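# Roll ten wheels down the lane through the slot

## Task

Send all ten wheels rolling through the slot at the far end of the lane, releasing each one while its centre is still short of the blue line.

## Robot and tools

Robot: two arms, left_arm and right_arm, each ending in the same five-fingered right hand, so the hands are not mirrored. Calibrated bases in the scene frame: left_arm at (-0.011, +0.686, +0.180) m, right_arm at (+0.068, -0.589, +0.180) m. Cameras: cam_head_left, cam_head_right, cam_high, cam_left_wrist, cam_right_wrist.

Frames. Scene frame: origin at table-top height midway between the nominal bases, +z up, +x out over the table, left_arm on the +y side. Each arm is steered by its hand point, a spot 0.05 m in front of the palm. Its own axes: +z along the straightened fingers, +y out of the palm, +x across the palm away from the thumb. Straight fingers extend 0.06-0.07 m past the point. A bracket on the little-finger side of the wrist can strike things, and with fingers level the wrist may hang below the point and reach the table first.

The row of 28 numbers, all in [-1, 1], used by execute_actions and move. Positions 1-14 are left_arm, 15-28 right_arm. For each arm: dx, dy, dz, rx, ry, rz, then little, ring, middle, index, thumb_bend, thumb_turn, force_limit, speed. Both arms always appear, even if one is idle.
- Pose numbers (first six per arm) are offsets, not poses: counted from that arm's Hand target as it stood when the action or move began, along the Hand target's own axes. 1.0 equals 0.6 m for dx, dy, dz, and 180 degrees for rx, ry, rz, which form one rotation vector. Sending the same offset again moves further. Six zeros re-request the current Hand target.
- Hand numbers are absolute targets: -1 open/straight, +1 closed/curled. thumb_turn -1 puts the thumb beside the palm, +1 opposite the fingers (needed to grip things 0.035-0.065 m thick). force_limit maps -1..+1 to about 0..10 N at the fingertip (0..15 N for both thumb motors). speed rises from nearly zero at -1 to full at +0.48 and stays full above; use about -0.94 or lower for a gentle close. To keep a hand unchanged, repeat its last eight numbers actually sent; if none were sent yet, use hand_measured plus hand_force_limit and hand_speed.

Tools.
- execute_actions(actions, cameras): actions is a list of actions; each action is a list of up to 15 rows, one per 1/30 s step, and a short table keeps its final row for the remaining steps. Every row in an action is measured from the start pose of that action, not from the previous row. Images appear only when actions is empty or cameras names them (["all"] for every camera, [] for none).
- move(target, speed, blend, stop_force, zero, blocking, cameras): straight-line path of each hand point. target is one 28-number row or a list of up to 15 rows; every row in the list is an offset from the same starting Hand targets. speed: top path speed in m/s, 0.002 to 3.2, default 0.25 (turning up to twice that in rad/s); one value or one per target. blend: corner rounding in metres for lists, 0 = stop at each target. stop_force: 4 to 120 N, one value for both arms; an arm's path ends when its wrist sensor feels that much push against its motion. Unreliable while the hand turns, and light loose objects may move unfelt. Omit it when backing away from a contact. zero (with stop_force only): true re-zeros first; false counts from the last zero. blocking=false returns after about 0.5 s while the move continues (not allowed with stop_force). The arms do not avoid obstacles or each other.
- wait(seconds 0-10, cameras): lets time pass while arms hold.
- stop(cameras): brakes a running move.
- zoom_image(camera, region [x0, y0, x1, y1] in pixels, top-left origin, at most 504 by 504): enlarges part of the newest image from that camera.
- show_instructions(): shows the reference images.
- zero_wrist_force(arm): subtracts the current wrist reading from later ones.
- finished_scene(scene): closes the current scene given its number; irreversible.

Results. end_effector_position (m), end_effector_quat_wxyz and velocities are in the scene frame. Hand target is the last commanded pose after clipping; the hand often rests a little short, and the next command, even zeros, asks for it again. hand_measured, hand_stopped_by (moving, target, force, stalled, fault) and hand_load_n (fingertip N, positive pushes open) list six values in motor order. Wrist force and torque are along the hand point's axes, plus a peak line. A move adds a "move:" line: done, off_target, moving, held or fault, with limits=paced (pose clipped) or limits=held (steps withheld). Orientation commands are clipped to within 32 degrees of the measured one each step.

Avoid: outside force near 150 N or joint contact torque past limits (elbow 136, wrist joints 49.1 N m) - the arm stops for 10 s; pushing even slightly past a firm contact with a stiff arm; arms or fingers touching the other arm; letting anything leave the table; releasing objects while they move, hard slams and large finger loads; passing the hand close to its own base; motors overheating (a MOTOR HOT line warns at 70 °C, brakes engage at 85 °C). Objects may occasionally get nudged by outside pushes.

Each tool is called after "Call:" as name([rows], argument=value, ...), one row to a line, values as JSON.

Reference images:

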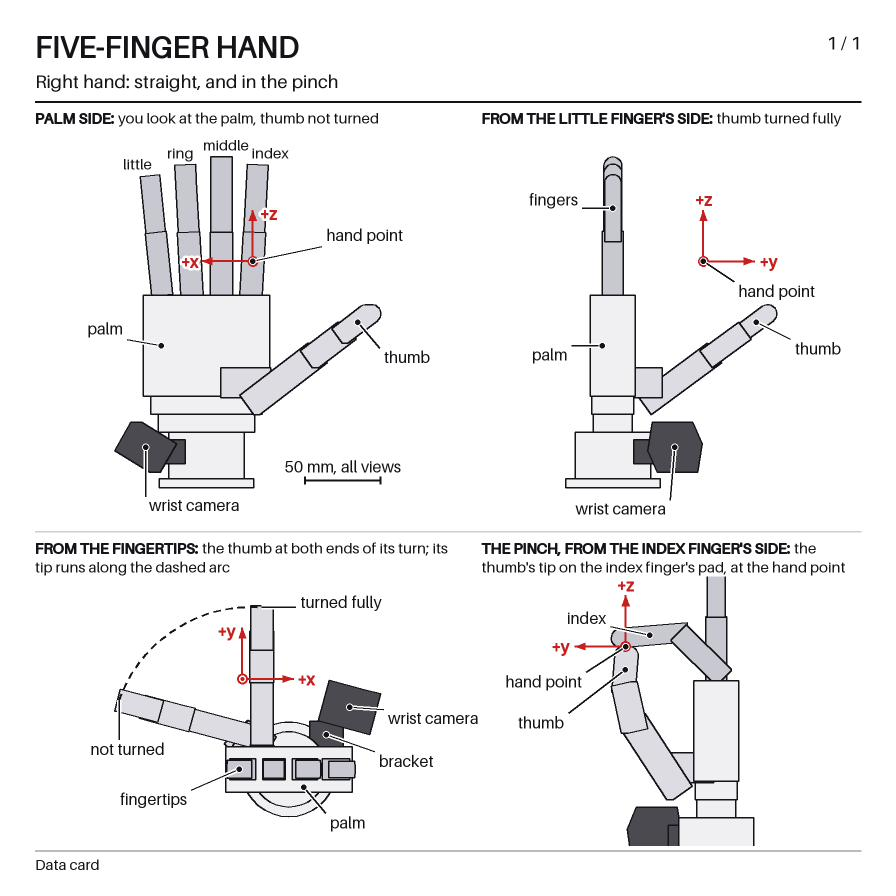

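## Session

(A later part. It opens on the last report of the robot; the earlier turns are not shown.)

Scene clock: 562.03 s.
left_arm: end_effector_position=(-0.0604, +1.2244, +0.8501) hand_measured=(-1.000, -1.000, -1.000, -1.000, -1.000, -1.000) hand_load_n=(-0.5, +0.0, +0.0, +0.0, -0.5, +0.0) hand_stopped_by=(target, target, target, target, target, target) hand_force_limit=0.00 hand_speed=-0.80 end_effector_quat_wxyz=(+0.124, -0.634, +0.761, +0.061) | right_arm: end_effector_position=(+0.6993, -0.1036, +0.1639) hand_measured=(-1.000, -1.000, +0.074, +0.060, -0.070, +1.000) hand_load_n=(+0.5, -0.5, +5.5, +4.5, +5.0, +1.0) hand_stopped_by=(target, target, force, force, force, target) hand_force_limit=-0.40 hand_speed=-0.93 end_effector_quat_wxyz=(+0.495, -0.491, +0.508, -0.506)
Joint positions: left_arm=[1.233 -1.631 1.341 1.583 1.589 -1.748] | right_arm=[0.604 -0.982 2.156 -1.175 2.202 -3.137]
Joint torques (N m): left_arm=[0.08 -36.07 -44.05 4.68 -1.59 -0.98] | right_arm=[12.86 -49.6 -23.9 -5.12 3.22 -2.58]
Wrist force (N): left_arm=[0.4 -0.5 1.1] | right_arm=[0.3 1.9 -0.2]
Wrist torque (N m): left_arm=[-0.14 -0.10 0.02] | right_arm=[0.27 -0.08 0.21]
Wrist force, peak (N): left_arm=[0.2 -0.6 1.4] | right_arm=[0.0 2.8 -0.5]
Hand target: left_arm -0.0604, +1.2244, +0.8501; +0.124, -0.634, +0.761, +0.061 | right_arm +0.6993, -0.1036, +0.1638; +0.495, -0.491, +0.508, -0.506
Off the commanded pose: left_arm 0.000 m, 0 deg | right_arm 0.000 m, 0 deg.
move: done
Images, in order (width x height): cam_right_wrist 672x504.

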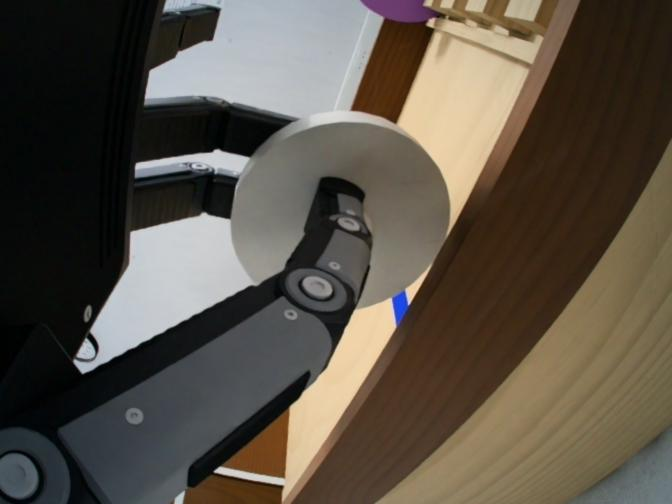

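Call:
move(target=[0,0,0,0,0,0,-1,-1,-1,-1,-1,-1,0,-0.8,0,0.022,0,0,0,0,-1,-1,0.35,0.35,0.3,1,-0.4,-0.93], speed=0.012, stop_force=4)

Call:
move(target=[0,0,0,0,0,0,-1,-1,-1,-1,-1,-1,0,-0.8,0,0,0,0,0,0,-1,-1,-0.08,-0.08,-0.14,1,-0.4,-0.85], cameras=["cam_right_wrist"])

Scene clock: 564.20 s.
left_arm: end_effector_position=(-0.0604, +1.2244, +0.8501) hand_measured=(-1.000, -1.000, -1.000, -1.000, -1.000, -1.000) hand_load_n=(+0.0, +0.0, +0.0, +0.0, +0.0, +0.0) hand_stopped_by=(target, target, target, target, target, target) hand_force_limit=0.00 hand_speed=-0.80 end_effector_quat_wxyz=(+0.124, -0.634, +0.761, +0.061) | right_arm: end_effector_position=(+0.6993, -0.1036, +0.1563) hand_measured=(-1.000, -1.000, +0.074, +0.060, -0.070, +1.000) hand_load_n=(+0.0, +0.0, +5.5, +5.0, +3.0, +1.0) hand_stopped_by=(target, target, force, force, force, target) hand_force_limit=-0.40 hand_speed=-0.93 end_effector_quat_wxyz=(+0.495, -0.491, +0.508, -0.506)
Joint positions: left_arm=[1.233 -1.631 1.341 1.583 1.589 -1.748] | right_arm=[0.604 -0.969 2.155 -1.188 2.202 -3.137]
Joint torques (N m): left_arm=[0.91 -36.98 -43.86 4.86 -1.72 -0.88] | right_arm=[7.99 -77.88 -11.2 0.77 2.34 -1.1]
Wrist force (N): left_arm=[0.0 -0.4 0.6] | right_arm=[0.6 2.0 -0.2]
Wrist torque (N m): left_arm=[-0.09 -0.01 0.00] | right_arm=[0.30 -0.12 0.25]
Wrist force, peak (N): left_arm=[0.1 -0.6 1.5] | right_arm=[1.5 -6.2 -1.8]
Hand target: left_arm -0.0604, +1.2244, +0.8501; +0.124, -0.634, +0.761, +0.061 | right_arm +0.6993, -0.1036, +0.1563; +0.495, -0.491, +0.508, -0.506 (not the last commanded pose)
Off the commanded pose: left_arm 0.000 m, 0 deg | right_arm 0.006 m, 0 deg.
move: contact (right_arm)

Scene clock: 564.83 s.
left_arm: end_effector_position=(-0.0604, +1.2244, +0.8501) hand_measured=(-1.000, -1.000, -1.000, -1.000, -1.000, -1.000) hand_load_n=(+0.0, +0.0, +0.0, +0.0, +0.0, +0.0) hand_stopped_by=(target, target, target, target, target, target) hand_force_limit=0.00 hand_speed=-0.80 end_effector_quat_wxyz=(+0.124, -0.634, +0.761, +0.061) | right_arm: end_effector_position=(+0.6993, -0.1036, +0.1563) hand_measured=(-1.000, -1.000, -0.080, -0.080, -0.140, +1.000) hand_load_n=(+0.0, +0.0, +0.0, +0.0, +0.0, +0.0) hand_stopped_by=(target, target, target, target, target, target) hand_force_limit=-0.40 hand_speed=-0.85 end_effector_quat_wxyz=(+0.495, -0.491, +0.508, -0.506)
Joint positions: left_arm=[1.233 -1.631 1.341 1.583 1.589 -1.748] | right_arm=[0.604 -0.969 2.155 -1.188 2.202 -3.137]
Joint torques (N m): left_arm=[-1.58 -36.8 -44.16 4.59 -1.81 -0.91] | right_arm=[6.34 -76.69 -11.75 0.57 1.4 -1.5]
Wrist force (N): left_arm=[0.3 -0.2 0.8] | right_arm=[0.5 1.8 -0.3]
Wrist torque (N m): left_arm=[-0.08 -0.08 0.03] | right_arm=[0.31 -0.10 0.24]
Wrist force, peak (N): left_arm=[0.1 -0.9 1.0] | right_arm=[0.4 2.3 -0.4]
Hand target: left_arm -0.0604, +1.2244, +0.8501; +0.124, -0.634, +0.761, +0.061 | right_arm +0.6993, -0.1036, +0.1563; +0.495, -0.491, +0.508, -0.506
Off the commanded pose: left_arm 0.000 m, 0 deg | right_arm 0.000 m, 0 deg.
move: done
Images, in order (width x height): cam_right_wrist 672x504.

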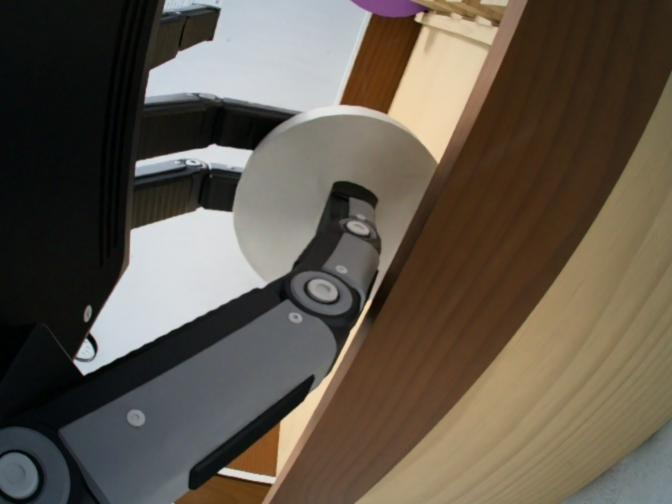

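Call:
move(target=[0,0,0,0,0,0,-1,-1,-1,-1,-1,-1,0,-0.8,0,-0.105,0,0,0,0,-1,-1,-0.08,-0.08,-0.14,1,-0.4,-0.85], speed=0.25, cameras=["cam_right_wrist"])

Call:
zoom_image(camera="cam_right_wrist", region=[380, 130, 632, 382])

Scene clock: 566.10 s.
left_arm: end_effector_position=(-0.0604, +1.2244, +0.8501) hand_measured=(-1.000, -1.000, -1.000, -1.000, -1.000, -1.000) hand_load_n=(+0.0, +0.0, -0.5, +0.0, +0.0, +0.0) hand_stopped_by=(target, target, target, target, target, target) hand_force_limit=0.00 hand_speed=-0.80 end_effector_quat_wxyz=(+0.124, -0.634, +0.761, +0.061) | right_arm: end_effector_position=(+0.6992, -0.1039, +0.2192) hand_measured=(-1.000, -1.000, -0.080, -0.080, -0.140, +1.000) hand_load_n=(+0.0, +0.0, +0.0, +0.0, +0.0, +0.0) hand_stopped_by=(target, target, target, target, target, target) hand_force_limit=-0.40 hand_speed=-0.85 end_effector_quat_wxyz=(+0.495, -0.491, +0.508, -0.506)
Joint positions: left_arm=[1.233 -1.631 1.341 1.583 1.589 -1.748] | right_arm=[0.604 -1.08 2.154 -1.076 2.202 -3.137]
Joint torques (N m): left_arm=[-1.15 -38.04 -44.15 4.87 -1.86 -1.04] | right_arm=[-8.26 -70.83 -28.81 0.74 -3.35 1.51]
Wrist force (N): left_arm=[-0.2 -0.8 0.7] | right_arm=[0.4 1.7 -0.5]
Wrist torque (N m): left_arm=[-0.16 0.02 -0.03] | right_arm=[0.30 -0.08 0.15]
Wrist force, peak (N): left_arm=[-0.2 -0.5 1.4] | right_arm=[0.3 2.8 0.0]
Hand target: left_arm -0.0604, +1.2244, +0.8501; +0.124, -0.634, +0.761, +0.061 | right_arm +0.6992, -0.1039, +0.2193; +0.495, -0.491, +0.508, -0.506
Off the commanded pose: left_arm 0.000 m, 0 deg | right_arm 0.000 m, 0 deg.
move: done
Images, in order (width x height): cam_right_wrist 672x504.

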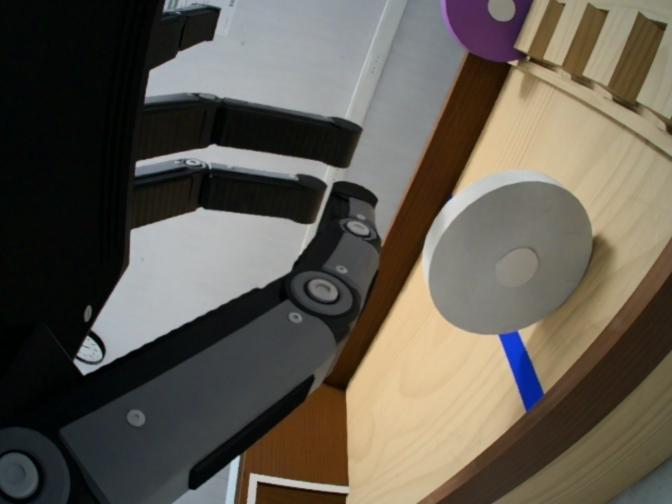

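Scaled by 2.000 from the camera's 672x504 image, which has a finer 960x720 frame.

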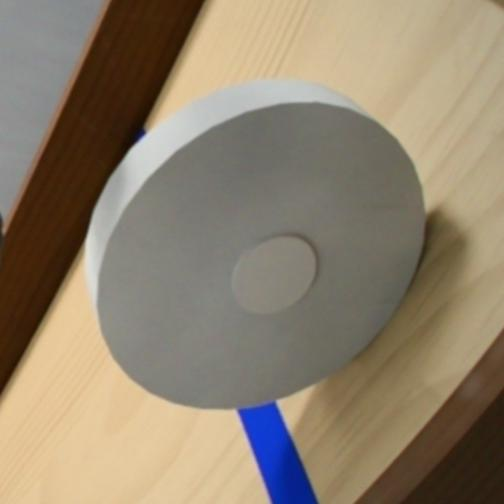

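Call:
zoom_image(camera="cam_right_wrist", region=[460, 150, 560, 225])

Call:
zoom_image(camera="cam_right_wrist", region=[440, 280, 540, 355])

Scaled by 5.040 from the camera's 672x504 image, which has a finer 960x720 frame.

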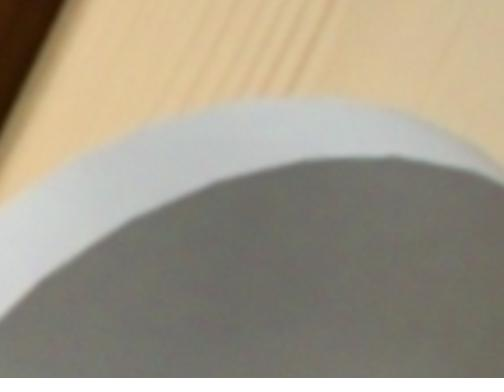

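Scaled by 5.040 from the camera's 672x504 image, which has a finer 960x720 frame.

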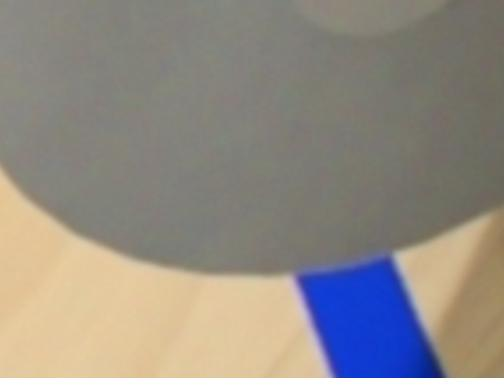

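Call:
move([
  [0,0,0,0,0,0,-1,-1,-1,-1,-1,-1,0,-0.8,0,0.06,0.001,0,0,0,-1,-1,-0.08,-0.08,-0.15,1,-0.4,-0.85],
  [0,0,0,0,0,0,-1,-1,-1,-1,-1,-1,0,-0.8,0,0.1045,0.001,0,0,0,-1,-1,-0.08,-0.08,-0.15,1,-0.4,-0.85],
], speed=[0.12,0.03], stop_force=5)

Call:
move(target=[0,0,0,0,0,0,-1,-1,-1,-1,-1,-1,0,-0.8,0,0,0,0,0,0,-1,-1,-0.01,-0.01,-0.11,1,-0.4,-0.8], cameras=["cam_right_wrist"])

Call:
move(target=[0,0,0,0,0,0,-1,-1,-1,-1,-1,-1,0,-0.8,0,0,0,0,0,0,-1,-1,0.35,0.35,0.3,1,-0.4,-0.93], cameras=["cam_right_wrist"])

Scene clock: 575.07 s.
left_arm: end_effector_position=(-0.0604, +1.2244, +0.8501) hand_measured=(-1.000, -1.000, -1.000, -1.000, -1.000, -1.000) hand_load_n=(+0.0, +0.0, +0.0, +0.0, +0.0, +0.0) hand_stopped_by=(target, target, target, target, target, target) hand_force_limit=0.00 hand_speed=-0.80 end_effector_quat_wxyz=(+0.124, -0.634, +0.761, +0.061) | right_arm: end_effector_position=(+0.6999, -0.1036, +0.1566) hand_measured=(-1.000, -1.000, -0.080, -0.080, -0.150, +1.000) hand_load_n=(+0.0, +0.0, +0.0, +0.0, +0.0, +0.0) hand_stopped_by=(target, target, target, target, target, target) hand_force_limit=-0.40 hand_speed=-0.85 end_effector_quat_wxyz=(+0.495, -0.491, +0.508, -0.506)
Joint positions: left_arm=[1.233 -1.631 1.341 1.583 1.589 -1.748] | right_arm=[0.604 -0.969 2.154 -1.187 2.202 -3.137]
Joint torques (N m): left_arm=[-1.36 -35.81 -44.32 4.59 -2.02 -1.05] | right_arm=[13.53 -55.49 -23.1 -4.29 2.54 -2.9]
Wrist force (N): left_arm=[0.6 -0.5 1.1] | right_arm=[0.5 1.8 -0.2]
Wrist torque (N m): left_arm=[-0.15 -0.13 0.04] | right_arm=[0.30 -0.11 0.17]
Wrist force, peak (N): left_arm=[0.6 -0.9 1.5] | right_arm=[0.8 2.4 -0.6]
Hand target: left_arm -0.0604, +1.2244, +0.8501; +0.124, -0.634, +0.761, +0.061 | right_arm +0.6999, -0.1036, +0.1566; +0.495, -0.491, +0.508, -0.506
Off the commanded pose: left_arm 0.000 m, 0 deg | right_arm 0.000 m, 0 deg.
move: done

Scene clock: 575.57 s.
left_arm: end_effector_position=(-0.0604, +1.2244, +0.8501) hand_measured=(-1.000, -1.000, -1.000, -1.000, -1.000, -1.000) hand_load_n=(+0.0, +0.0, +0.0, +0.0, -0.5, +0.0) hand_stopped_by=(target, target, target, target, target, target) hand_force_limit=0.00 hand_speed=-0.80 end_effector_quat_wxyz=(+0.124, -0.634, +0.761, +0.061) | right_arm: end_effector_position=(+0.6999, -0.1036, +0.1566) hand_measured=(-1.000, -1.000, -0.010, -0.010, -0.110, +1.000) hand_load_n=(+0.0, +0.0, +0.0, +0.0, +0.0, +0.0) hand_stopped_by=(target, target, target, target, target, target) hand_force_limit=-0.40 hand_speed=-0.80 end_effector_quat_wxyz=(+0.495, -0.491, +0.508, -0.506)
Joint positions: left_arm=[1.233 -1.631 1.341 1.583 1.589 -1.748] | right_arm=[0.604 -0.969 2.154 -1.187 2.202 -3.137]
Joint torques (N m): left_arm=[-0.38 -36.23 -44.2 4.8 -1.78 -1.07] | right_arm=[14.86 -57.82 -24.74 -4.48 2.89 -2.18]
Wrist force (N): left_arm=[0.3 -0.6 0.8] | right_arm=[0.5 2.0 -0.3]
Wrist torque (N m): left_arm=[-0.14 -0.07 0.02] | right_arm=[0.32 -0.11 0.18]
Wrist force, peak (N): left_arm=[0.1 -0.7 1.1] | right_arm=[0.6 2.2 -0.1]
Hand target: left_arm -0.0604, +1.2244, +0.8501; +0.124, -0.634, +0.761, +0.061 | right_arm +0.6999, -0.1036, +0.1566; +0.495, -0.491, +0.508, -0.506
Off the commanded pose: left_arm 0.000 m, 0 deg | right_arm 0.000 m, 0 deg.
move: done
Images, in order (width x height): cam_right_wrist 672x504.

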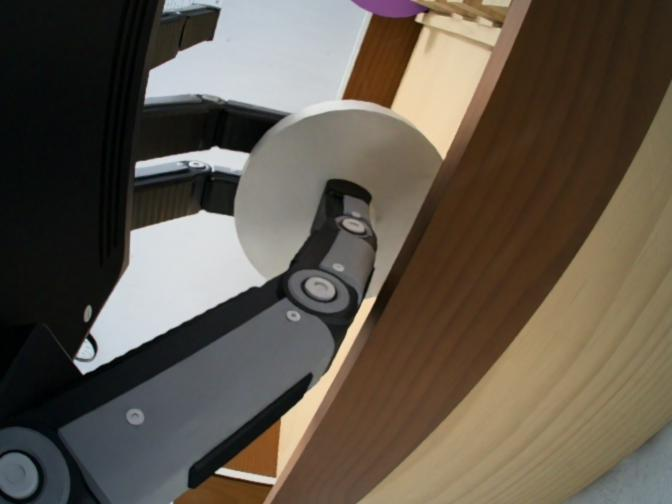

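Scene clock: 576.23 s.
left_arm: end_effector_position=(-0.0604, +1.2244, +0.8501) hand_measured=(-1.000, -1.000, -1.000, -1.000, -1.000, -1.000) hand_load_n=(+0.0, +0.0, +0.0, +0.0, +0.0, +0.0) hand_stopped_by=(target, target, target, target, target, target) hand_force_limit=0.00 hand_speed=-0.80 end_effector_quat_wxyz=(+0.124, -0.634, +0.761, +0.061) | right_arm: end_effector_position=(+0.6999, -0.1036, +0.1566) hand_measured=(-1.000, -1.000, +0.060, +0.060, -0.070, +1.000) hand_load_n=(+0.0, +0.0, +5.5, +4.0, +5.0, -1.0) hand_stopped_by=(target, target, force, force, force, target) hand_force_limit=-0.40 hand_speed=-0.93 end_effector_quat_wxyz=(+0.495, -0.491, +0.508, -0.506)
Joint positions: left_arm=[1.233 -1.631 1.341 1.583 1.589 -1.748] | right_arm=[0.604 -0.969 2.154 -1.187 2.202 -3.137]
Joint torques (N m): left_arm=[-2.33 -36.61 -43.25 4.44 -1.86 -1.2] | right_arm=[13.02 -55.54 -23.47 -4.45 2.11 -2.63]
Wrist force (N): left_arm=[0.2 -0.6 0.9] | right_arm=[0.4 1.9 0.1]
Wrist torque (N m): left_arm=[-0.14 -0.05 0.01] | right_arm=[0.26 -0.10 0.16]
Wrist force, peak (N): left_arm=[-0.1 -0.8 1.2] | right_arm=[0.6 2.2 -0.3]
Hand target: left_arm -0.0604, +1.2244, +0.8501; +0.124, -0.634, +0.761, +0.061 | right_arm +0.6999, -0.1036, +0.1566; +0.495, -0.491, +0.508, -0.506
Off the commanded pose: left_arm 0.000 m, 0 deg | right_arm 0.000 m, 0 deg.
move: done
Images, in order (width x height): cam_right_wrist 672x504.

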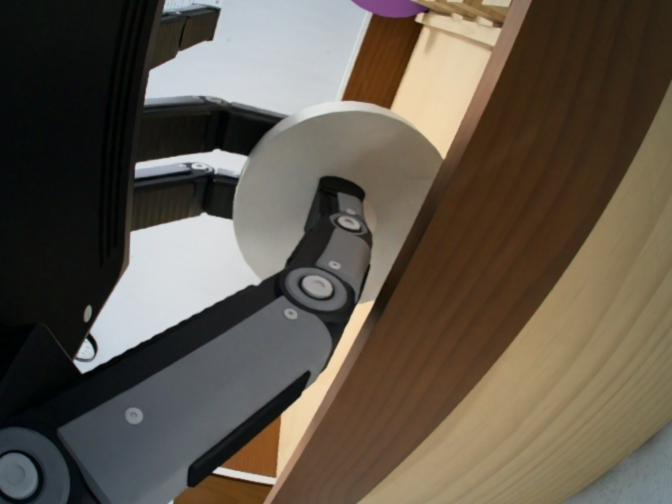

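Call:
move([
  [0,0,0,0,0,0,-1,-1,-1,-1,-1,-1,0,-0.8,0,-0.012,0,0,0,0,-1,-1,0.35,0.35,0.3,1,-0.4,-0.93],
  [0,0,0,0,0,0,-1,-1,-1,-1,-1,-1,0,-0.8,0,-0.012,-0.0005,0,0.0105,0,-1,-1,0.35,0.35,0.3,1,-0.4,-0.93],
], speed=[0.06,0.06], cameras=["cam_right_wrist"])

Call:
move(target=[0,0,0,0,0,0,-1,-1,-1,-1,-1,-1,0,-0.8,0,0.022,0,0,0,0,-1,-1,0.35,0.35,0.3,1,-0.4,-0.93], speed=0.01, stop_force=4, cameras=["cam_right_wrist"])

Call:
move(target=[0,0,0,0,0,0,-1,-1,-1,-1,-1,-1,0,-0.8,0,0,0,0,0,0,-1,-1,-0.08,-0.08,-0.14,1,-0.4,-0.9], cameras=["cam_right_wrist"])

Call:
move(target=[0,0,0,0,0,0,-1,-1,-1,-1,-1,-1,0,-0.8,0,-0.105,0,0,0,0,-1,-1,-0.08,-0.08,-0.14,1,-0.4,-0.9], speed=0.25, cameras=["cam_right_wrist"])

Call:
zoom_image(camera="cam_right_wrist", region=[380, 130, 632, 382])

Scene clock: 578.53 s.
left_arm: end_effector_position=(-0.0604, +1.2244, +0.8501) hand_measured=(-1.000, -1.000, -1.000, -1.000, -1.000, -1.000) hand_load_n=(+0.0, +0.0, +0.0, +0.0, +0.0, +0.0) hand_stopped_by=(target, target, target, target, target, target) hand_force_limit=0.00 hand_speed=-0.80 end_effector_quat_wxyz=(+0.124, -0.634, +0.761, +0.061) | right_arm: end_effector_position=(+0.6996, -0.1036, +0.1638) hand_measured=(-1.000, -1.000, +0.060, +0.060, -0.070, +1.000) hand_load_n=(+0.0, +0.0, +5.5, +4.0, +5.0, -0.5) hand_stopped_by=(target, target, force, force, force, target) hand_force_limit=-0.40 hand_speed=-0.93 end_effector_quat_wxyz=(+0.486, -0.483, +0.516, -0.514)
Joint positions: left_arm=[1.233 -1.631 1.341 1.583 1.589 -1.748] | right_arm=[0.618 -0.977 2.142 -1.167 2.248 -3.137]
Joint torques (N m): left_arm=[-0.21 -36.87 -43.76 4.73 -1.75 -0.94] | right_arm=[14 -57.74 -24.16 0.6 2.68 0.12]
Wrist force (N): left_arm=[-0.1 -0.3 0.7] | right_arm=[0.6 2.1 0.0]
Wrist torque (N m): left_arm=[-0.07 -0.01 0.00] | right_arm=[0.29 -0.11 0.19]
Wrist force, peak (N): left_arm=[-0.2 -0.9 1.2] | right_arm=[0.7 2.5 -0.2]
Hand target: left_arm -0.0604, +1.2244, +0.8501; +0.124, -0.634, +0.761, +0.061 | right_arm +0.6996, -0.1036, +0.1638; +0.486, -0.483, +0.516, -0.514
Off the commanded pose: left_arm 0.000 m, 0 deg | right_arm 0.000 m, 0 deg.
move: done
Images, in order (width x height): cam_right_wrist 672x504.

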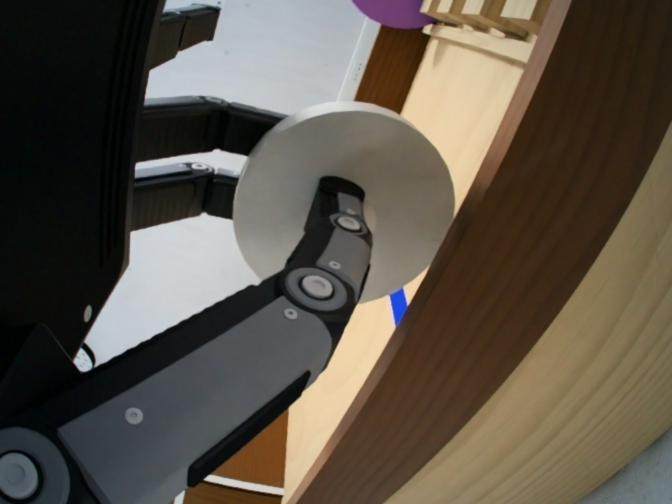

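Scene clock: 580.37 s.
left_arm: end_effector_position=(-0.0604, +1.2244, +0.8501) hand_measured=(-1.000, -1.000, -1.000, -1.000, -1.000, -1.000) hand_load_n=(+0.0, +0.0, +0.0, +0.0, +0.0, +0.0) hand_stopped_by=(target, target, target, target, target, target) hand_force_limit=0.00 hand_speed=-0.80 end_effector_quat_wxyz=(+0.124, -0.634, +0.761, +0.061) | right_arm: end_effector_position=(+0.6996, -0.1036, +0.1564) hand_measured=(-1.000, -1.000, +0.060, +0.060, -0.070, +1.000) hand_load_n=(+0.0, +0.0, +6.5, +4.5, +3.5, -0.5) hand_stopped_by=(target, target, force, force, force, target) hand_force_limit=-0.40 hand_speed=-0.93 end_effector_quat_wxyz=(+0.486, -0.483, +0.516, -0.514)
Joint positions: left_arm=[1.233 -1.631 1.341 1.583 1.589 -1.748] | right_arm=[0.618 -0.964 2.141 -1.179 2.248 -3.137]
Joint torques (N m): left_arm=[-2.53 -37.69 -43.64 4.89 -1.79 -1.09] | right_arm=[11.52 -77.06 -12.07 0.63 2.28 0.78]
Wrist force (N): left_arm=[-0.5 -0.8 1.0] | right_arm=[0.5 1.9 0.2]
Wrist torque (N m): left_arm=[-0.17 0.04 -0.04] | right_arm=[0.26 -0.10 0.17]
Wrist force, peak (N): left_arm=[-0.6 -1.0 1.1] | right_arm=[1.1 -5.7 -0.9]
Hand target: left_arm -0.0604, +1.2244, +0.8501; +0.124, -0.634, +0.761, +0.061 | right_arm +0.6996, -0.1036, +0.1564; +0.486, -0.483, +0.516, -0.514 (not the last commanded pose)
Off the commanded pose: left_arm 0.000 m, 0 deg | right_arm 0.006 m, 0 deg.
move: contact (right_arm)
Images, in order (width x height): cam_right_wrist 672x504.

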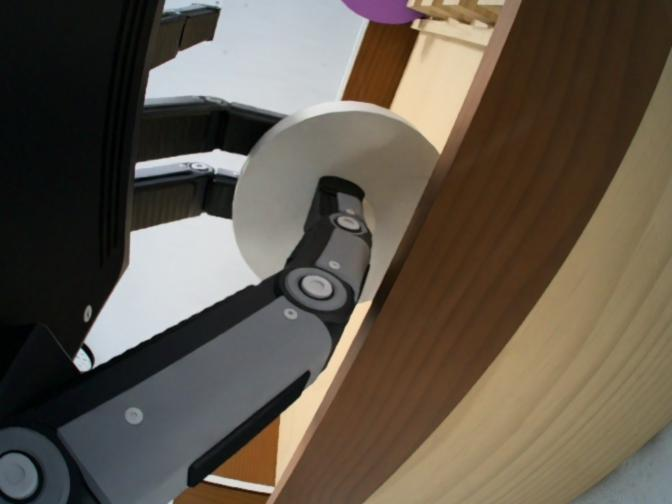

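Scene clock: 581.13 s.
left_arm: end_effector_position=(-0.0604, +1.2244, +0.8501) hand_measured=(-1.000, -1.000, -1.000, -1.000, -1.000, -1.000) hand_load_n=(+0.0, +0.0, +0.0, +0.0, +0.0, +0.0) hand_stopped_by=(target, target, target, target, target, target) hand_force_limit=0.00 hand_speed=-0.80 end_effector_quat_wxyz=(+0.124, -0.634, +0.761, +0.061) | right_arm: end_effector_position=(+0.6996, -0.1036, +0.1564) hand_measured=(-1.000, -1.000, -0.080, -0.080, -0.140, +1.000) hand_load_n=(+0.0, +0.0, +0.0, +0.0, +0.0, +0.0) hand_stopped_by=(target, target, target, target, target, target) hand_force_limit=-0.40 hand_speed=-0.90 end_effector_quat_wxyz=(+0.486, -0.483, +0.516, -0.514)
Joint positions: left_arm=[1.233 -1.631 1.341 1.583 1.589 -1.748] | right_arm=[0.618 -0.964 2.141 -1.179 2.248 -3.137]
Joint torques (N m): left_arm=[-0.48 -36.08 -44.09 4.6 -1.56 -0.92] | right_arm=[5.85 -79.66 -10.59 -0.01 1.59 0.4]
Wrist force (N): left_arm=[-0.1 -0.3 0.7] | right_arm=[0.8 1.9 -0.2]
Wrist torque (N m): left_arm=[-0.09 0.00 0.00] | right_arm=[0.31 -0.14 0.20]
Wrist force, peak (N): left_arm=[-0.1 -0.4 1.4] | right_arm=[1.0 2.1 0.0]
Hand target: left_arm -0.0604, +1.2244, +0.8501; +0.124, -0.634, +0.761, +0.061 | right_arm +0.6996, -0.1036, +0.1564; +0.486, -0.483, +0.516, -0.514
Off the commanded pose: left_arm 0.000 m, 0 deg | right_arm 0.000 m, 0 deg.
move: done
Images, in order (width x height): cam_right_wrist 672x504.

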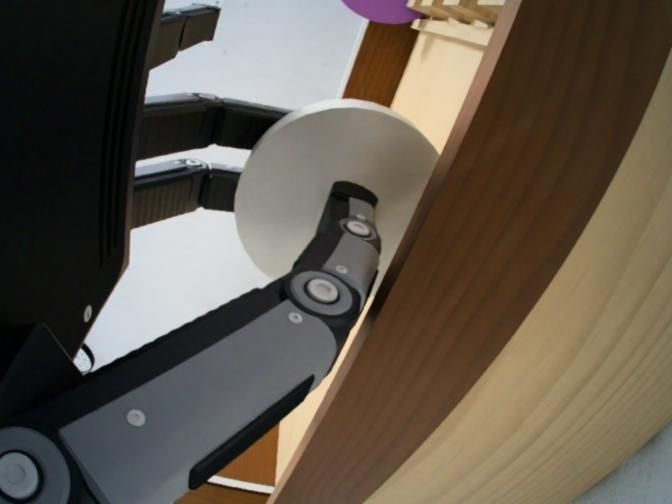

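Scene clock: 582.10 s.
left_arm: end_effector_position=(-0.0604, +1.2244, +0.8501) hand_measured=(-1.000, -1.000, -1.000, -1.000, -1.000, -1.000) hand_load_n=(+0.0, +0.0, +0.0, +0.0, +0.0, +0.0) hand_stopped_by=(target, target, target, target, target, target) hand_force_limit=0.00 hand_speed=-0.80 end_effector_quat_wxyz=(+0.124, -0.634, +0.761, +0.061) | right_arm: end_effector_position=(+0.6995, -0.1039, +0.2193) hand_measured=(-1.000, -1.000, -0.080, -0.080, -0.140, +1.000) hand_load_n=(+0.0, +0.0, -0.5, +0.0, +0.5, +0.0) hand_stopped_by=(target, target, target, target, target, target) hand_force_limit=-0.40 hand_speed=-0.90 end_effector_quat_wxyz=(+0.486, -0.483, +0.516, -0.514)
Joint positions: left_arm=[1.233 -1.631 1.341 1.583 1.589 -1.748] | right_arm=[0.617 -1.074 2.14 -1.068 2.248 -3.137]
Joint torques (N m): left_arm=[-0.6 -35.46 -43.32 4.51 -2.01 -1.19] | right_arm=[-5.37 -73.94 -28.43 0.23 -2.86 2.11]
Wrist force (N): left_arm=[-0.4 -0.6 0.8] | right_arm=[0.2 1.9 -0.4]
Wrist torque (N m): left_arm=[-0.14 0.04 -0.03] | right_arm=[0.33 -0.04 0.11]
Wrist force, peak (N): left_arm=[0.0 -0.4 1.7] | right_arm=[0.4 2.9 -0.3]
Hand target: left_arm -0.0604, +1.2244, +0.8501; +0.124, -0.634, +0.761, +0.061 | right_arm +0.6995, -0.1039, +0.2194; +0.486, -0.483, +0.516, -0.514
Off the commanded pose: left_arm 0.000 m, 0 deg | right_arm 0.000 m, 0 deg.
move: done
Images, in order (width x height): cam_right_wrist 672x504.

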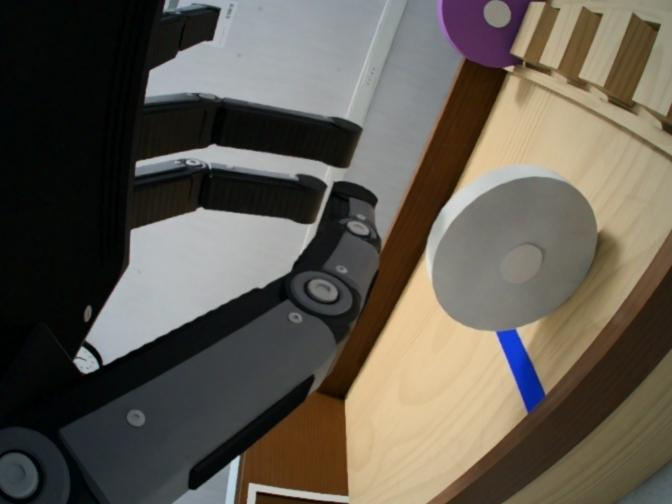

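Scaled by 2.000 from the camera's 672x504 image, which has a finer 960x720 frame.

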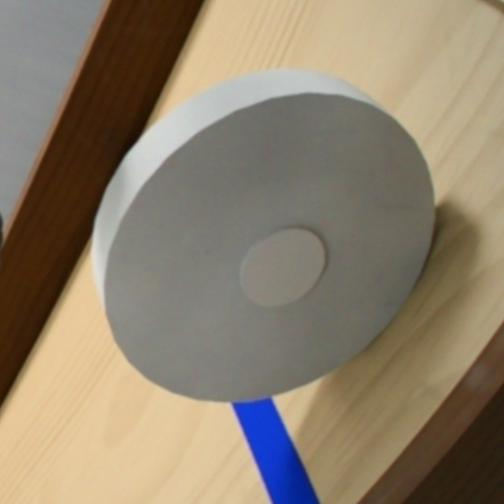

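Call:
move([
  [0,0,0,0,0,0,-1,-1,-1,-1,-1,-1,0,-0.8,0.1055,0,-0.0244,0,-0.0017,0,-1,-1,-1,0,0.5,1,-0.4,0.48],
  [0,0,0,0,0,0,-1,-1,-1,-1,-1,-1,0,-0.8,0.1055,0.1122,-0.0244,0,-0.0017,0,-1,-1,-1,0,0.5,1,-0.4,0.48],
], speed=[0.4,0.2], blend=[0.004,0], cameras=["cam_right_wrist"])

Scene clock: 584.47 s.
left_arm: end_effector_position=(-0.0604, +1.2244, +0.8501) hand_measured=(-1.000, -1.000, -1.000, -1.000, -1.000, -1.000) hand_load_n=(+0.0, +0.0, +0.0, +0.0, +0.0, +0.0) hand_stopped_by=(target, target, target, target, target, target) hand_force_limit=0.00 hand_speed=-0.80 end_effector_quat_wxyz=(+0.124, -0.634, +0.761, +0.061) | right_arm: end_effector_position=(+0.6811, -0.1659, +0.1518) hand_measured=(-1.000, -1.000, -1.000, +0.000, +0.500, +1.000) hand_load_n=(+0.0, +0.0, +0.0, +0.0, +0.0, +0.0) hand_stopped_by=(target, target, target, target, target, target) hand_force_limit=-0.40 hand_speed=0.48 end_effector_quat_wxyz=(+0.488, -0.484, +0.515, -0.513)
Joint positions: left_arm=[1.233 -1.631 1.341 1.583 1.589 -1.748] | right_arm=[0.537 -0.999 2.263 -1.265 2.162 -3.137]
Joint torques (N m): left_arm=[0.04 -35.43 -43.95 4.84 -1.58 -1.18] | right_arm=[-7.88 -48.21 -22.33 -3.74 -3.19 -2.45]
Wrist force (N): left_arm=[0.6 -0.7 1.0] | right_arm=[0.7 2.2 -0.2]
Wrist torque (N m): left_arm=[-0.17 -0.13 0.03] | right_arm=[0.36 -0.12 0.45]
Wrist force, peak (N): left_arm=[0.5 -0.9 1.1] | right_arm=[0.7 3.3 -0.5]
Hand target: left_arm -0.0604, +1.2244, +0.8501; +0.124, -0.634, +0.761, +0.061 | right_arm +0.6811, -0.1658, +0.1517; +0.488, -0.484, +0.515, -0.513
Off the commanded pose: left_arm 0.000 m, 0 deg | right_arm 0.000 m, 0 deg.
move: done
Images, in order (width x height): cam_right_wrist 672x504.

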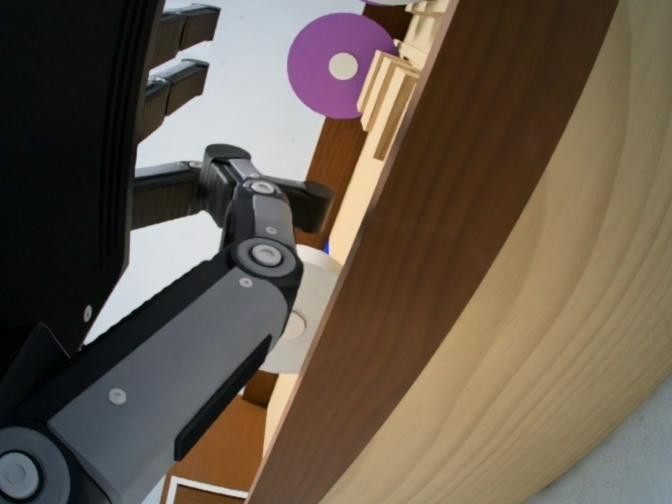

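Call:
execute_actions([
  [[0,0,0,0,0,0,-1,-1,-1,-1,-1,-1,0,-0.8,-0.0002,0,0,0,0,0,-1,-1,-1,0,0.5,1,-0.4,0.48],[0,0,0,0,0,0,-1,-1,-1,-1,-1,-1,0,-0.8,-0.0006,0,0,0,0,0,-1,-1,-1,0,0.5,1,-0.4,0.48],[0,0,0,0,0,0,-1,-1,-1,-1,-1,-1,0,-0.8,-0.0014,0,0,0,0,0,-1,-1,-1,0,0.5,1,-0.4,0.48],[0,0,0,0,0,0,-1,-1,-1,-1,-1,-1,0,-0.8,-0.0025,0,0,0,0,0,-1,-1,-1,0,0.5,1,-0.4,0.48],[0,0,0,0,0,0,-1,-1,-1,-1,-1,-1,0,-0.8,-0.0038,0,0,0,0,0,-1,-1,-1,0,0.5,1,-0.4,0.48],[0,0,0,0,0,0,-1,-1,-1,-1,-1,-1,0,-0.8,-0.0053,0,0,0,0,0,-1,-1,-1,0,0.5,1,-0.4,0.48],[0,0,0,0,0,0,-1,-1,-1,-1,-1,-1,0,-0.8,-0.0068,0,0,0,0,0,-1,-1,-1,0,0.5,1,-0.4,0.48],[0,0,0,0,0,0,-1,-1,-1,-1,-1,-1,0,-0.8,-0.0083,0,0,0,0,0,-1,-1,-1,0,0.5,1,-0.4,0.48],[0,0,0,0,0,0,-1,-1,-1,-1,-1,-1,0,-0.8,-0.0098,0,0,0,0,0,-1,-1,-1,0,0.5,1,-0.4,0.48],[0,0,0,0,0,0,-1,-1,-1,-1,-1,-1,0,-0.8,-0.0112,0,0,0,0,0,-1,-1,-1,0,0.5,1,-0.4,0.48],[0,0,0,0,0,0,-1,-1,-1,-1,-1,-1,0,-0.8,-0.0124,0,0,0,0,0,-1,-1,-1,0,0.5,1,-0.4,0.48],[0,0,0,0,0,0,-1,-1,-1,-1,-1,-1,0,-0.8,-0.0133,0,0,0,0,0,-1,-1,-1,0,0.5,1,-0.4,0.48],[0,0,0,0,0,0,-1,-1,-1,-1,-1,-1,0,-0.8,-0.0139,0,0,0,0,0,-1,-1,-1,0,0.5,1,-0.4,0.48],[0,0,0,0,0,0,-1,-1,-1,-1,-1,-1,0,-0.8,-0.0142,0,0,0,0,0,-1,-1,-1,0,0.5,1,-0.4,0.48],[0,0,0,0,0,0,-1,-1,-1,-1,-1,-1,0,-0.8,-0.0143,0,0,0,0,0,-1,-1,-1,0,0.5,1,-0.4,0.48]],
  [[0,0,0,0,0,0,-1,-1,-1,-1,-1,-1,0,-0.8,-0.00044,0,0,0,0,0,-1,-1,-1,0,0.5,1,-0.4,0.48],[0,0,0,0,0,0,-1,-1,-1,-1,-1,-1,0,-0.8,-0.00176,0,0,0,0,0,-1,-1,-1,0,0.5,1,-0.4,0.48],[0,0,0,0,0,0,-1,-1,-1,-1,-1,-1,0,-0.8,-0.004,0,0,0,0,0,-1,-1,-1,0,0.5,1,-0.4,0.48],[0,0,0,0,0,0,-1,-1,-1,-1,-1,-1,0,-0.8,-0.00712,0,0,0,0,0,-1,-1,-1,0,0.5,1,-0.4,0.48],[0,0,0,0,0,0,-1,-1,-1,-1,-1,-1,0,-0.8,-0.01184,0,0,0,0,0,-1,-1,-1,0,0.5,1,-0.4,0.48],[0,0,0,0,0,0,-1,-1,-1,-1,-1,-1,0,-0.8,-0.0198,0,0,0,0,0,-1,-1,-1,0,0.5,1,-0.4,0.48],[0,0,0,0,0,0,-1,-1,-1,-1,-1,-1,0,-0.8,-0.03096,0,0,0,0,0,-1,-1,-1,0,0.5,1,-0.4,0.48],[0,0,0,0,0,0,-1,-1,-1,-1,-1,-1,0,-0.8,-0.04536,0,0,0,0,0,-1,-1,-1,0,0.5,1,-0.4,0.48],[0,0,0,0,0,0,-1,-1,-1,-1,-1,-1,0,-0.8,-0.05976,0,0,0,0,0,-1,-1,-1,0,0.5,1,-0.4,0.48],[0,0,0,0,0,0,-1,-1,-1,-1,-1,-1,0,-0.8,-0.07092,0,0,0,0,0,-1,-1,-1,0,0.5,1,-0.4,0.48],[0,0,0,0,0,0,-1,-1,-1,-1,-1,-1,0,-0.8,-0.0788,0,0,0,0,0,-1,-1,-1,0,0.5,1,-0.4,0.48],[0,0,0,0,0,0,-1,-1,-1,-1,-1,-1,0,-0.8,-0.08344,0,0,0,0,0,-1,-1,-1,0,0.5,1,-0.4,0.48],[0,0,0,0,0,0,-1,-1,-1,-1,-1,-1,0,-0.8,-0.0848,0,0,0,0,0,-1,-1,-1,0,0.5,1,-0.4,0.48],[0,0,0,0,0,0,-1,-1,-1,-1,-1,-1,0,-0.8,-0.0848,0,0,0,0,0,-1,-1,-1,0,0.5,1,-0.4,0.48],[0,0,0,0,0,0,-1,-1,-1,-1,-1,-1,0,-0.8,-0.0848,0,0,0,0,0,-1,-1,-1,0,0.5,1,-0.4,0.48]],
], cameras=["cam_high","cam_right_wrist"])

Call:
wait(seconds=0.4, cameras=["cam_high"])

Scene clock: 587.43 s.
left_arm: end_effector_position=(-0.0604, +1.2244, +0.8501) hand_measured=(-1.000, -1.000, -1.000, -1.000, -1.000, -1.000) hand_load_n=(+0.0, +0.0, +0.0, +0.0, +0.0, +0.0) hand_stopped_by=(target, target, target, target, target, target) hand_force_limit=0.00 hand_speed=-0.80 end_effector_quat_wxyz=(+0.124, -0.634, +0.761, +0.061) | right_arm: end_effector_position=(+0.6842, -0.1066, +0.1521) hand_measured=(-1.000, -1.000, -1.000, +0.000, +0.500, +1.000) hand_load_n=(+0.0, +0.0, +0.0, +0.0, +0.5, +0.0) hand_stopped_by=(target, target, target, target, target, target) hand_force_limit=-0.40 hand_speed=0.48 end_effector_quat_wxyz=(+0.488, -0.484, +0.514, -0.513)
Joint positions: left_arm=[1.233 -1.631 1.341 1.583 1.589 -1.748] | right_arm=[0.627 -0.966 2.167 -1.203 2.252 -3.138]
Joint torques (N m): left_arm=[-1.66 -38 -43.42 4.61 -2.11 -0.84] | right_arm=[10.81 -54.63 -22.27 0.83 3.12 1.36]
Wrist force (N): left_arm=[0.1 -0.2 1.3] | right_arm=[0.7 1.8 -0.4]
Wrist torque (N m): left_arm=[-0.10 -0.05 0.02] | right_arm=[0.31 -0.11 0.44]
Wrist force, peak (N): left_arm=[0.1 -0.9 1.3] | right_arm=[2.2 2.1 -0.1]
Hand target: left_arm -0.0604, +1.2244, +0.8501; +0.124, -0.634, +0.761, +0.061 | right_arm +0.6844, -0.1065, +0.1520; +0.488, -0.484, +0.515, -0.513
Off the commanded pose: left_arm 0.000 m, 0 deg | right_arm 0.000 m, 0 deg.
Step readings (end_effector_position of left_arm | right_arm):
0: (-0.0604, +1.2244, +0.8501) | (+0.6811, -0.1658, +0.1517)
1: (-0.0604, +1.2244, +0.8501) | (+0.6811, -0.1658, +0.1517)
2: (-0.0604, +1.2244, +0.8501) | (+0.6811, -0.1658, +0.1517)
4: (-0.0604, +1.2244, +0.8501) | (+0.6812, -0.1656, +0.1518)
8: (-0.0604, +1.2244, +0.8501) | (+0.6813, -0.1639, +0.1518)
15: (-0.0604, +1.2244, +0.8501) | (+0.6815, -0.1588, +0.1518)
16: (-0.0604, +1.2244, +0.8501) | (+0.6815, -0.1583, +0.1518)
17: (-0.0604, +1.2244, +0.8501) | (+0.6816, -0.1579, +0.1518)
19: (-0.0604, +1.2244, +0.8501) | (+0.6816, -0.1571, +0.1518)
23: (-0.0604, +1.2244, +0.8501) | (+0.6819, -0.1501, +0.1518)
30: (-0.0604, +1.2244, +0.8501) | (+0.6833, -0.1144, +0.1523)
Images, in order (width x height): cam_high 896x504, cam_right_wrist 672x504.

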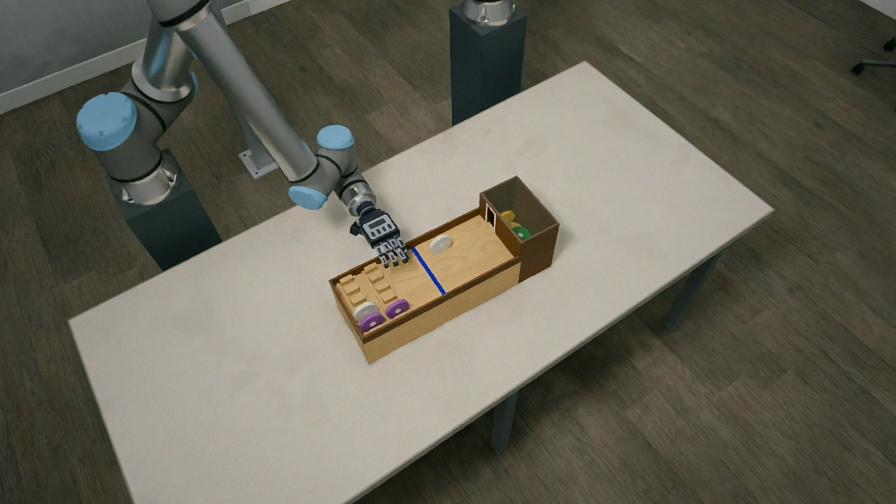

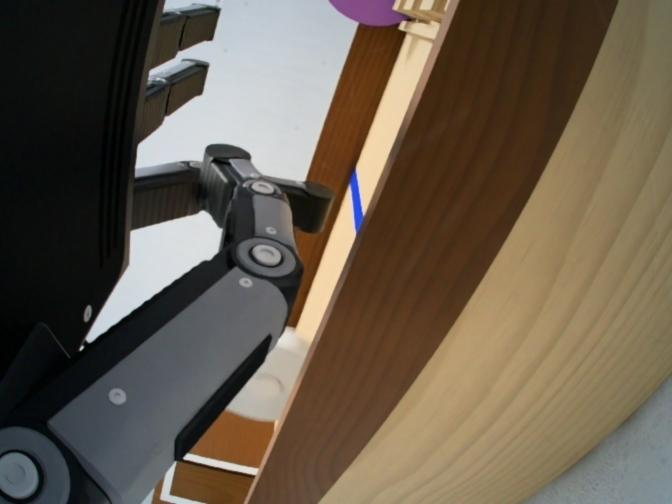

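Scene clock: 587.83 s.
left_arm: end_effector_position=(-0.0604, +1.2244, +0.8501) hand_measured=(-1.000, -1.000, -1.000, -1.000, -1.000, -1.000) hand_load_n=(+0.0, +0.0, +0.0, +0.0, +0.0, +0.0) hand_stopped_by=(target, target, target, target, target, target) hand_force_limit=0.00 hand_speed=-0.80 end_effector_quat_wxyz=(+0.124, -0.634, +0.761, +0.061) | right_arm: end_effector_position=(+0.6842, -0.1066, +0.1521) hand_measured=(-1.000, -1.000, -1.000, +0.000, +0.500, +1.000) hand_load_n=(+0.0, +0.0, +0.0, +0.0, +0.5, +0.0) hand_stopped_by=(target, target, target, target, target, target) hand_force_limit=-0.40 hand_speed=0.48 end_effector_quat_wxyz=(+0.488, -0.484, +0.514, -0.513)
Joint positions: left_arm=[1.233 -1.631 1.341 1.583 1.589 -1.748] | right_arm=[0.627 -0.965 2.167 -1.203 2.252 -3.138]
Joint torques (N m): left_arm=[-1.38 -37.46 -44.07 4.55 -1.77 -1.05] | right_arm=[13.27 -58.88 -22.69 0.54 3.9 1.49]
Wrist force (N): left_arm=[0.4 -0.1 1.1] | right_arm=[0.7 1.8 -0.1]
Wrist torque (N m): left_arm=[-0.08 -0.09 0.04] | right_arm=[0.28 -0.14 0.42]
Wrist force, peak (N): left_arm=[-0.1 -0.9 1.4] | right_arm=[0.9 1.9 0.0]
Hand target: left_arm -0.0604, +1.2244, +0.8501; +0.124, -0.634, +0.761, +0.061 | right_arm +0.6844, -0.1065, +0.1520; +0.488, -0.484, +0.515, -0.513
Off the commanded pose: left_arm 0.000 m, 0 deg | right_arm 0.000 m, 0 deg.
wait: 0.40 s; at rest by 0.17 s
Images, in order (width x height): cam_high 896x504.

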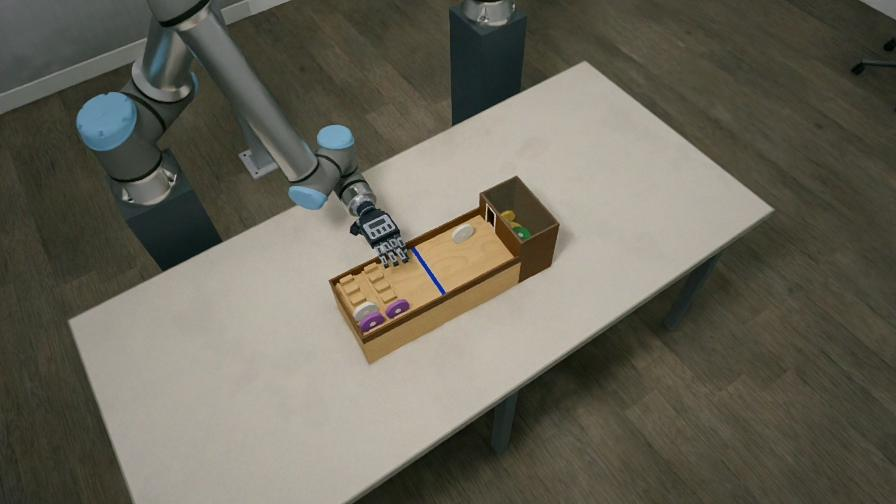

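Call:
move([
  [0,0,0,0,0,0,-1,-1,-1,-1,-1,-1,0,-0.8,0,-0.113,0,0,0,0,-1,-1,-0.08,-0.08,-0.17,1,-0.4,0.3],
  [0,0,0,0,0,0,-1,-1,-1,-1,-1,-1,0,-0.8,0.2648,-0.113,0.1595,0,0.003,0,-1,-1,-0.08,-0.08,-0.17,1,-0.4,0.3],
], speed=0.4, blend=[0.02,0], cameras=["cam_high","cam_head_left","cam_right_wrist"])

Scene clock: 589.77 s.
left_arm: end_effector_position=(-0.0604, +1.2244, +0.8501) hand_measured=(-1.000, -1.000, -1.000, -1.000, -1.000, -1.000) hand_load_n=(+0.0, +0.0, +0.0, +0.0, +0.0, +0.0) hand_stopped_by=(target, target, target, target, target, target) hand_force_limit=0.00 hand_speed=-0.80 end_effector_quat_wxyz=(+0.124, -0.634, +0.761, +0.061) | right_arm: end_effector_position=(+0.7710, -0.2707, +0.2192) hand_measured=(-1.000, -1.000, -0.080, -0.080, -0.170, +1.000) hand_load_n=(+0.0, +0.0, +0.0, +0.0, +0.0, +0.0) hand_stopped_by=(target, target, target, target, target, target) hand_force_limit=-0.40 hand_speed=0.30 end_effector_quat_wxyz=(+0.485, -0.482, +0.517, -0.515)
Joint positions: left_arm=[1.233 -1.631 1.341 1.583 1.589 -1.748] | right_arm=[0.279 -1.135 2.267 -1.134 1.914 -3.137]
Joint torques (N m): left_arm=[-2.97 -37.37 -44.02 4.92 -2.07 -1.12] | right_arm=[-6.05 -56.05 -13.61 -4.84 -2.69 1.52]
Wrist force (N): left_arm=[0.0 -0.4 1.1] | right_arm=[0.3 2.2 -0.4]
Wrist torque (N m): left_arm=[-0.13 -0.04 0.00] | right_arm=[0.39 -0.07 0.08]
Wrist force, peak (N): left_arm=[-0.3 -0.2 1.5] | right_arm=[0.7 3.7 0.1]
Hand target: left_arm -0.0604, +1.2244, +0.8501; +0.124, -0.634, +0.761, +0.061 | right_arm +0.7710, -0.2708, +0.2191; +0.485, -0.482, +0.517, -0.515
Off the commanded pose: left_arm 0.000 m, 0 deg | right_arm 0.000 m, 0 deg.
move: done
Images, in order (width x height): cam_head_left 896x504, cam_high 896x504, cam_right_wrist 672x504.

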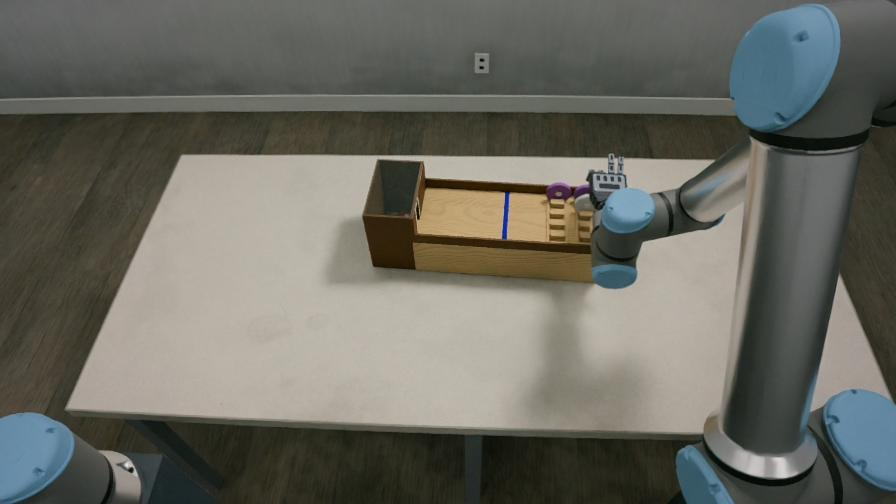

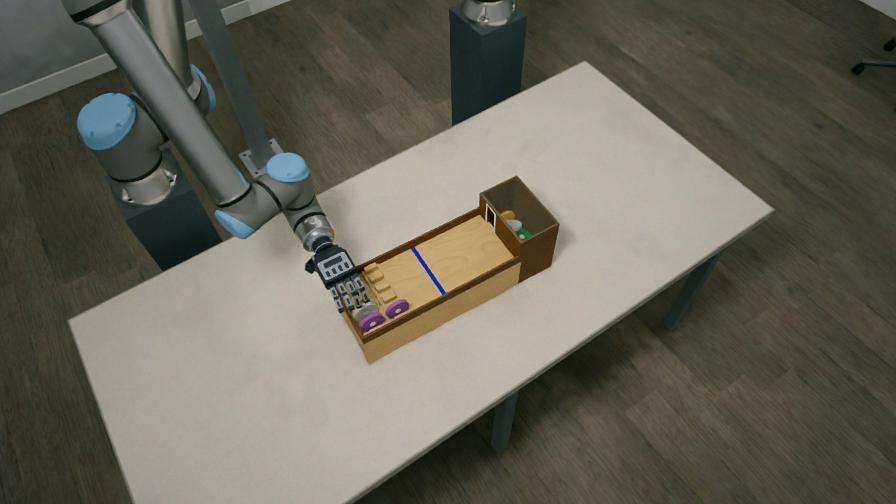

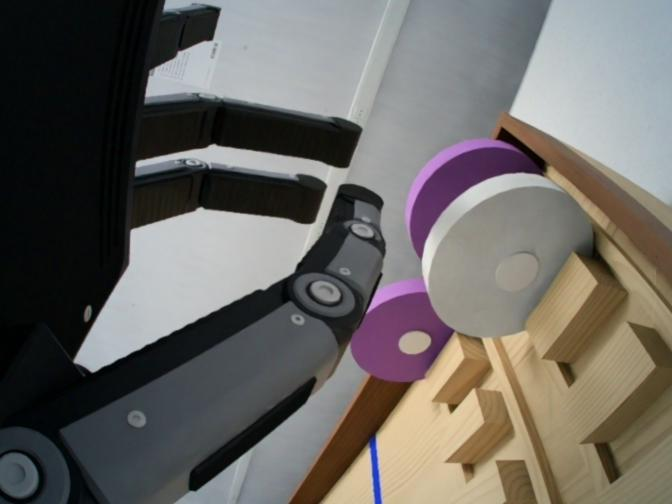

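Call:
move([
  [0,0,0,0,0,0,-1,-1,-1,-1,-1,-1,0,-0.8,0,0.06,-0.002,0,0,0,-1,-1,-0.08,-0.08,-0.17,1,-0.4,0.3],
  [0,0,0,0,0,0,-1,-1,-1,-1,-1,-1,0,-0.8,0,0.1045,-0.002,0,0,0,-1,-1,-0.08,-0.08,-0.17,1,-0.4,0.3],
], speed=[0.15,0.03], stop_force=5)

Call:
move(target=[0,0,0,0,0,0,-1,-1,-1,-1,-1,-1,0,-0.8,0,0,0,0,0,0,-1,-1,0.35,0.35,0.3,1,-0.4,-0.93], cameras=["cam_right_wrist"])

Scene clock: 592.40 s.
left_arm: end_effector_position=(-0.0604, +1.2244, +0.8501) hand_measured=(-1.000, -1.000, -1.000, -1.000, -1.000, -1.000) hand_load_n=(+0.0, +0.0, +0.0, +0.0, +0.0, +0.0) hand_stopped_by=(target, target, target, target, target, target) hand_force_limit=0.00 hand_speed=-0.80 end_effector_quat_wxyz=(+0.124, -0.634, +0.761, +0.061) | right_arm: end_effector_position=(+0.7699, -0.2704, +0.1564) hand_measured=(-1.000, -1.000, -0.080, -0.080, -0.170, +1.000) hand_load_n=(+0.0, +0.0, +0.0, +0.0, +0.0, +0.0) hand_stopped_by=(target, target, target, target, target, target) hand_force_limit=-0.40 hand_speed=0.30 end_effector_quat_wxyz=(+0.485, -0.482, +0.517, -0.515)
Joint positions: left_arm=[1.233 -1.631 1.341 1.583 1.589 -1.748] | right_arm=[0.28 -1.011 2.27 -1.26 1.915 -3.137]
Joint torques (N m): left_arm=[-1.53 -37.52 -43.77 4.81 -2.21 -0.89] | right_arm=[13.42 -50.12 -21.03 -4.88 3.29 -2.89]
Wrist force (N): left_arm=[0.3 -0.3 0.9] | right_arm=[0.5 2.0 -0.1]
Wrist torque (N m): left_arm=[-0.11 -0.08 0.03] | right_arm=[0.33 -0.10 0.12]
Wrist force, peak (N): left_arm=[-0.2 -0.9 1.3] | right_arm=[0.5 2.9 -0.3]
Hand target: left_arm -0.0604, +1.2244, +0.8501; +0.124, -0.634, +0.761, +0.061 | right_arm +0.7699, -0.2704, +0.1564; +0.485, -0.482, +0.517, -0.515
Off the commanded pose: left_arm 0.000 m, 0 deg | right_arm 0.000 m, 0 deg.
move: done

Scene clock: 593.50 s.
left_arm: end_effector_position=(-0.0604, +1.2244, +0.8501) hand_measured=(-1.000, -1.000, -1.000, -1.000, -1.000, -1.000) hand_load_n=(+0.0, -0.5, +0.0, +0.0, +0.0, +0.0) hand_stopped_by=(target, target, target, target, target, target) hand_force_limit=0.00 hand_speed=-0.80 end_effector_quat_wxyz=(+0.124, -0.634, +0.761, +0.061) | right_arm: end_effector_position=(+0.7699, -0.2704, +0.1564) hand_measured=(-1.000, -1.000, +0.076, +0.062, -0.084, +1.000) hand_load_n=(+0.0, +0.0, +6.0, +4.5, +4.5, +1.5) hand_stopped_by=(target, target, force, force, force, target) hand_force_limit=-0.40 hand_speed=-0.93 end_effector_quat_wxyz=(+0.485, -0.482, +0.517, -0.515)
Joint positions: left_arm=[1.233 -1.631 1.341 1.583 1.589 -1.748] | right_arm=[0.28 -1.011 2.27 -1.26 1.915 -3.137]
Joint torques (N m): left_arm=[-2.36 -35.7 -43.94 4.61 -2.21 -1.06] | right_arm=[11.37 -50.49 -21.04 -4.74 3.91 -2.57]
Wrist force (N): left_arm=[0.1 -0.3 1.1] | right_arm=[0.6 2.3 0.2]
Wrist torque (N m): left_arm=[-0.12 -0.05 0.01] | right_arm=[0.36 -0.13 0.13]
Wrist force, peak (N): left_arm=[-0.3 -1.0 1.4] | right_arm=[0.8 2.4 0.0]
Hand target: left_arm -0.0604, +1.2244, +0.8501; +0.124, -0.634, +0.761, +0.061 | right_arm +0.7699, -0.2704, +0.1564; +0.485, -0.482, +0.517, -0.515
Off the commanded pose: left_arm 0.000 m, 0 deg | right_arm 0.000 m, 0 deg.
move: done
Images, in order (width x height): cam_right_wrist 672x504.

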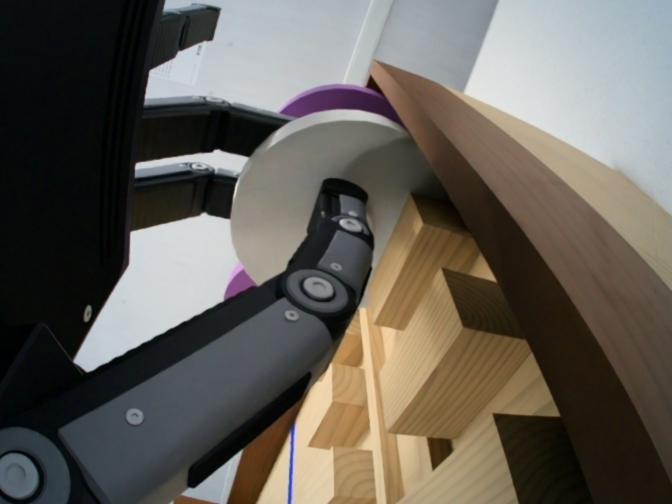

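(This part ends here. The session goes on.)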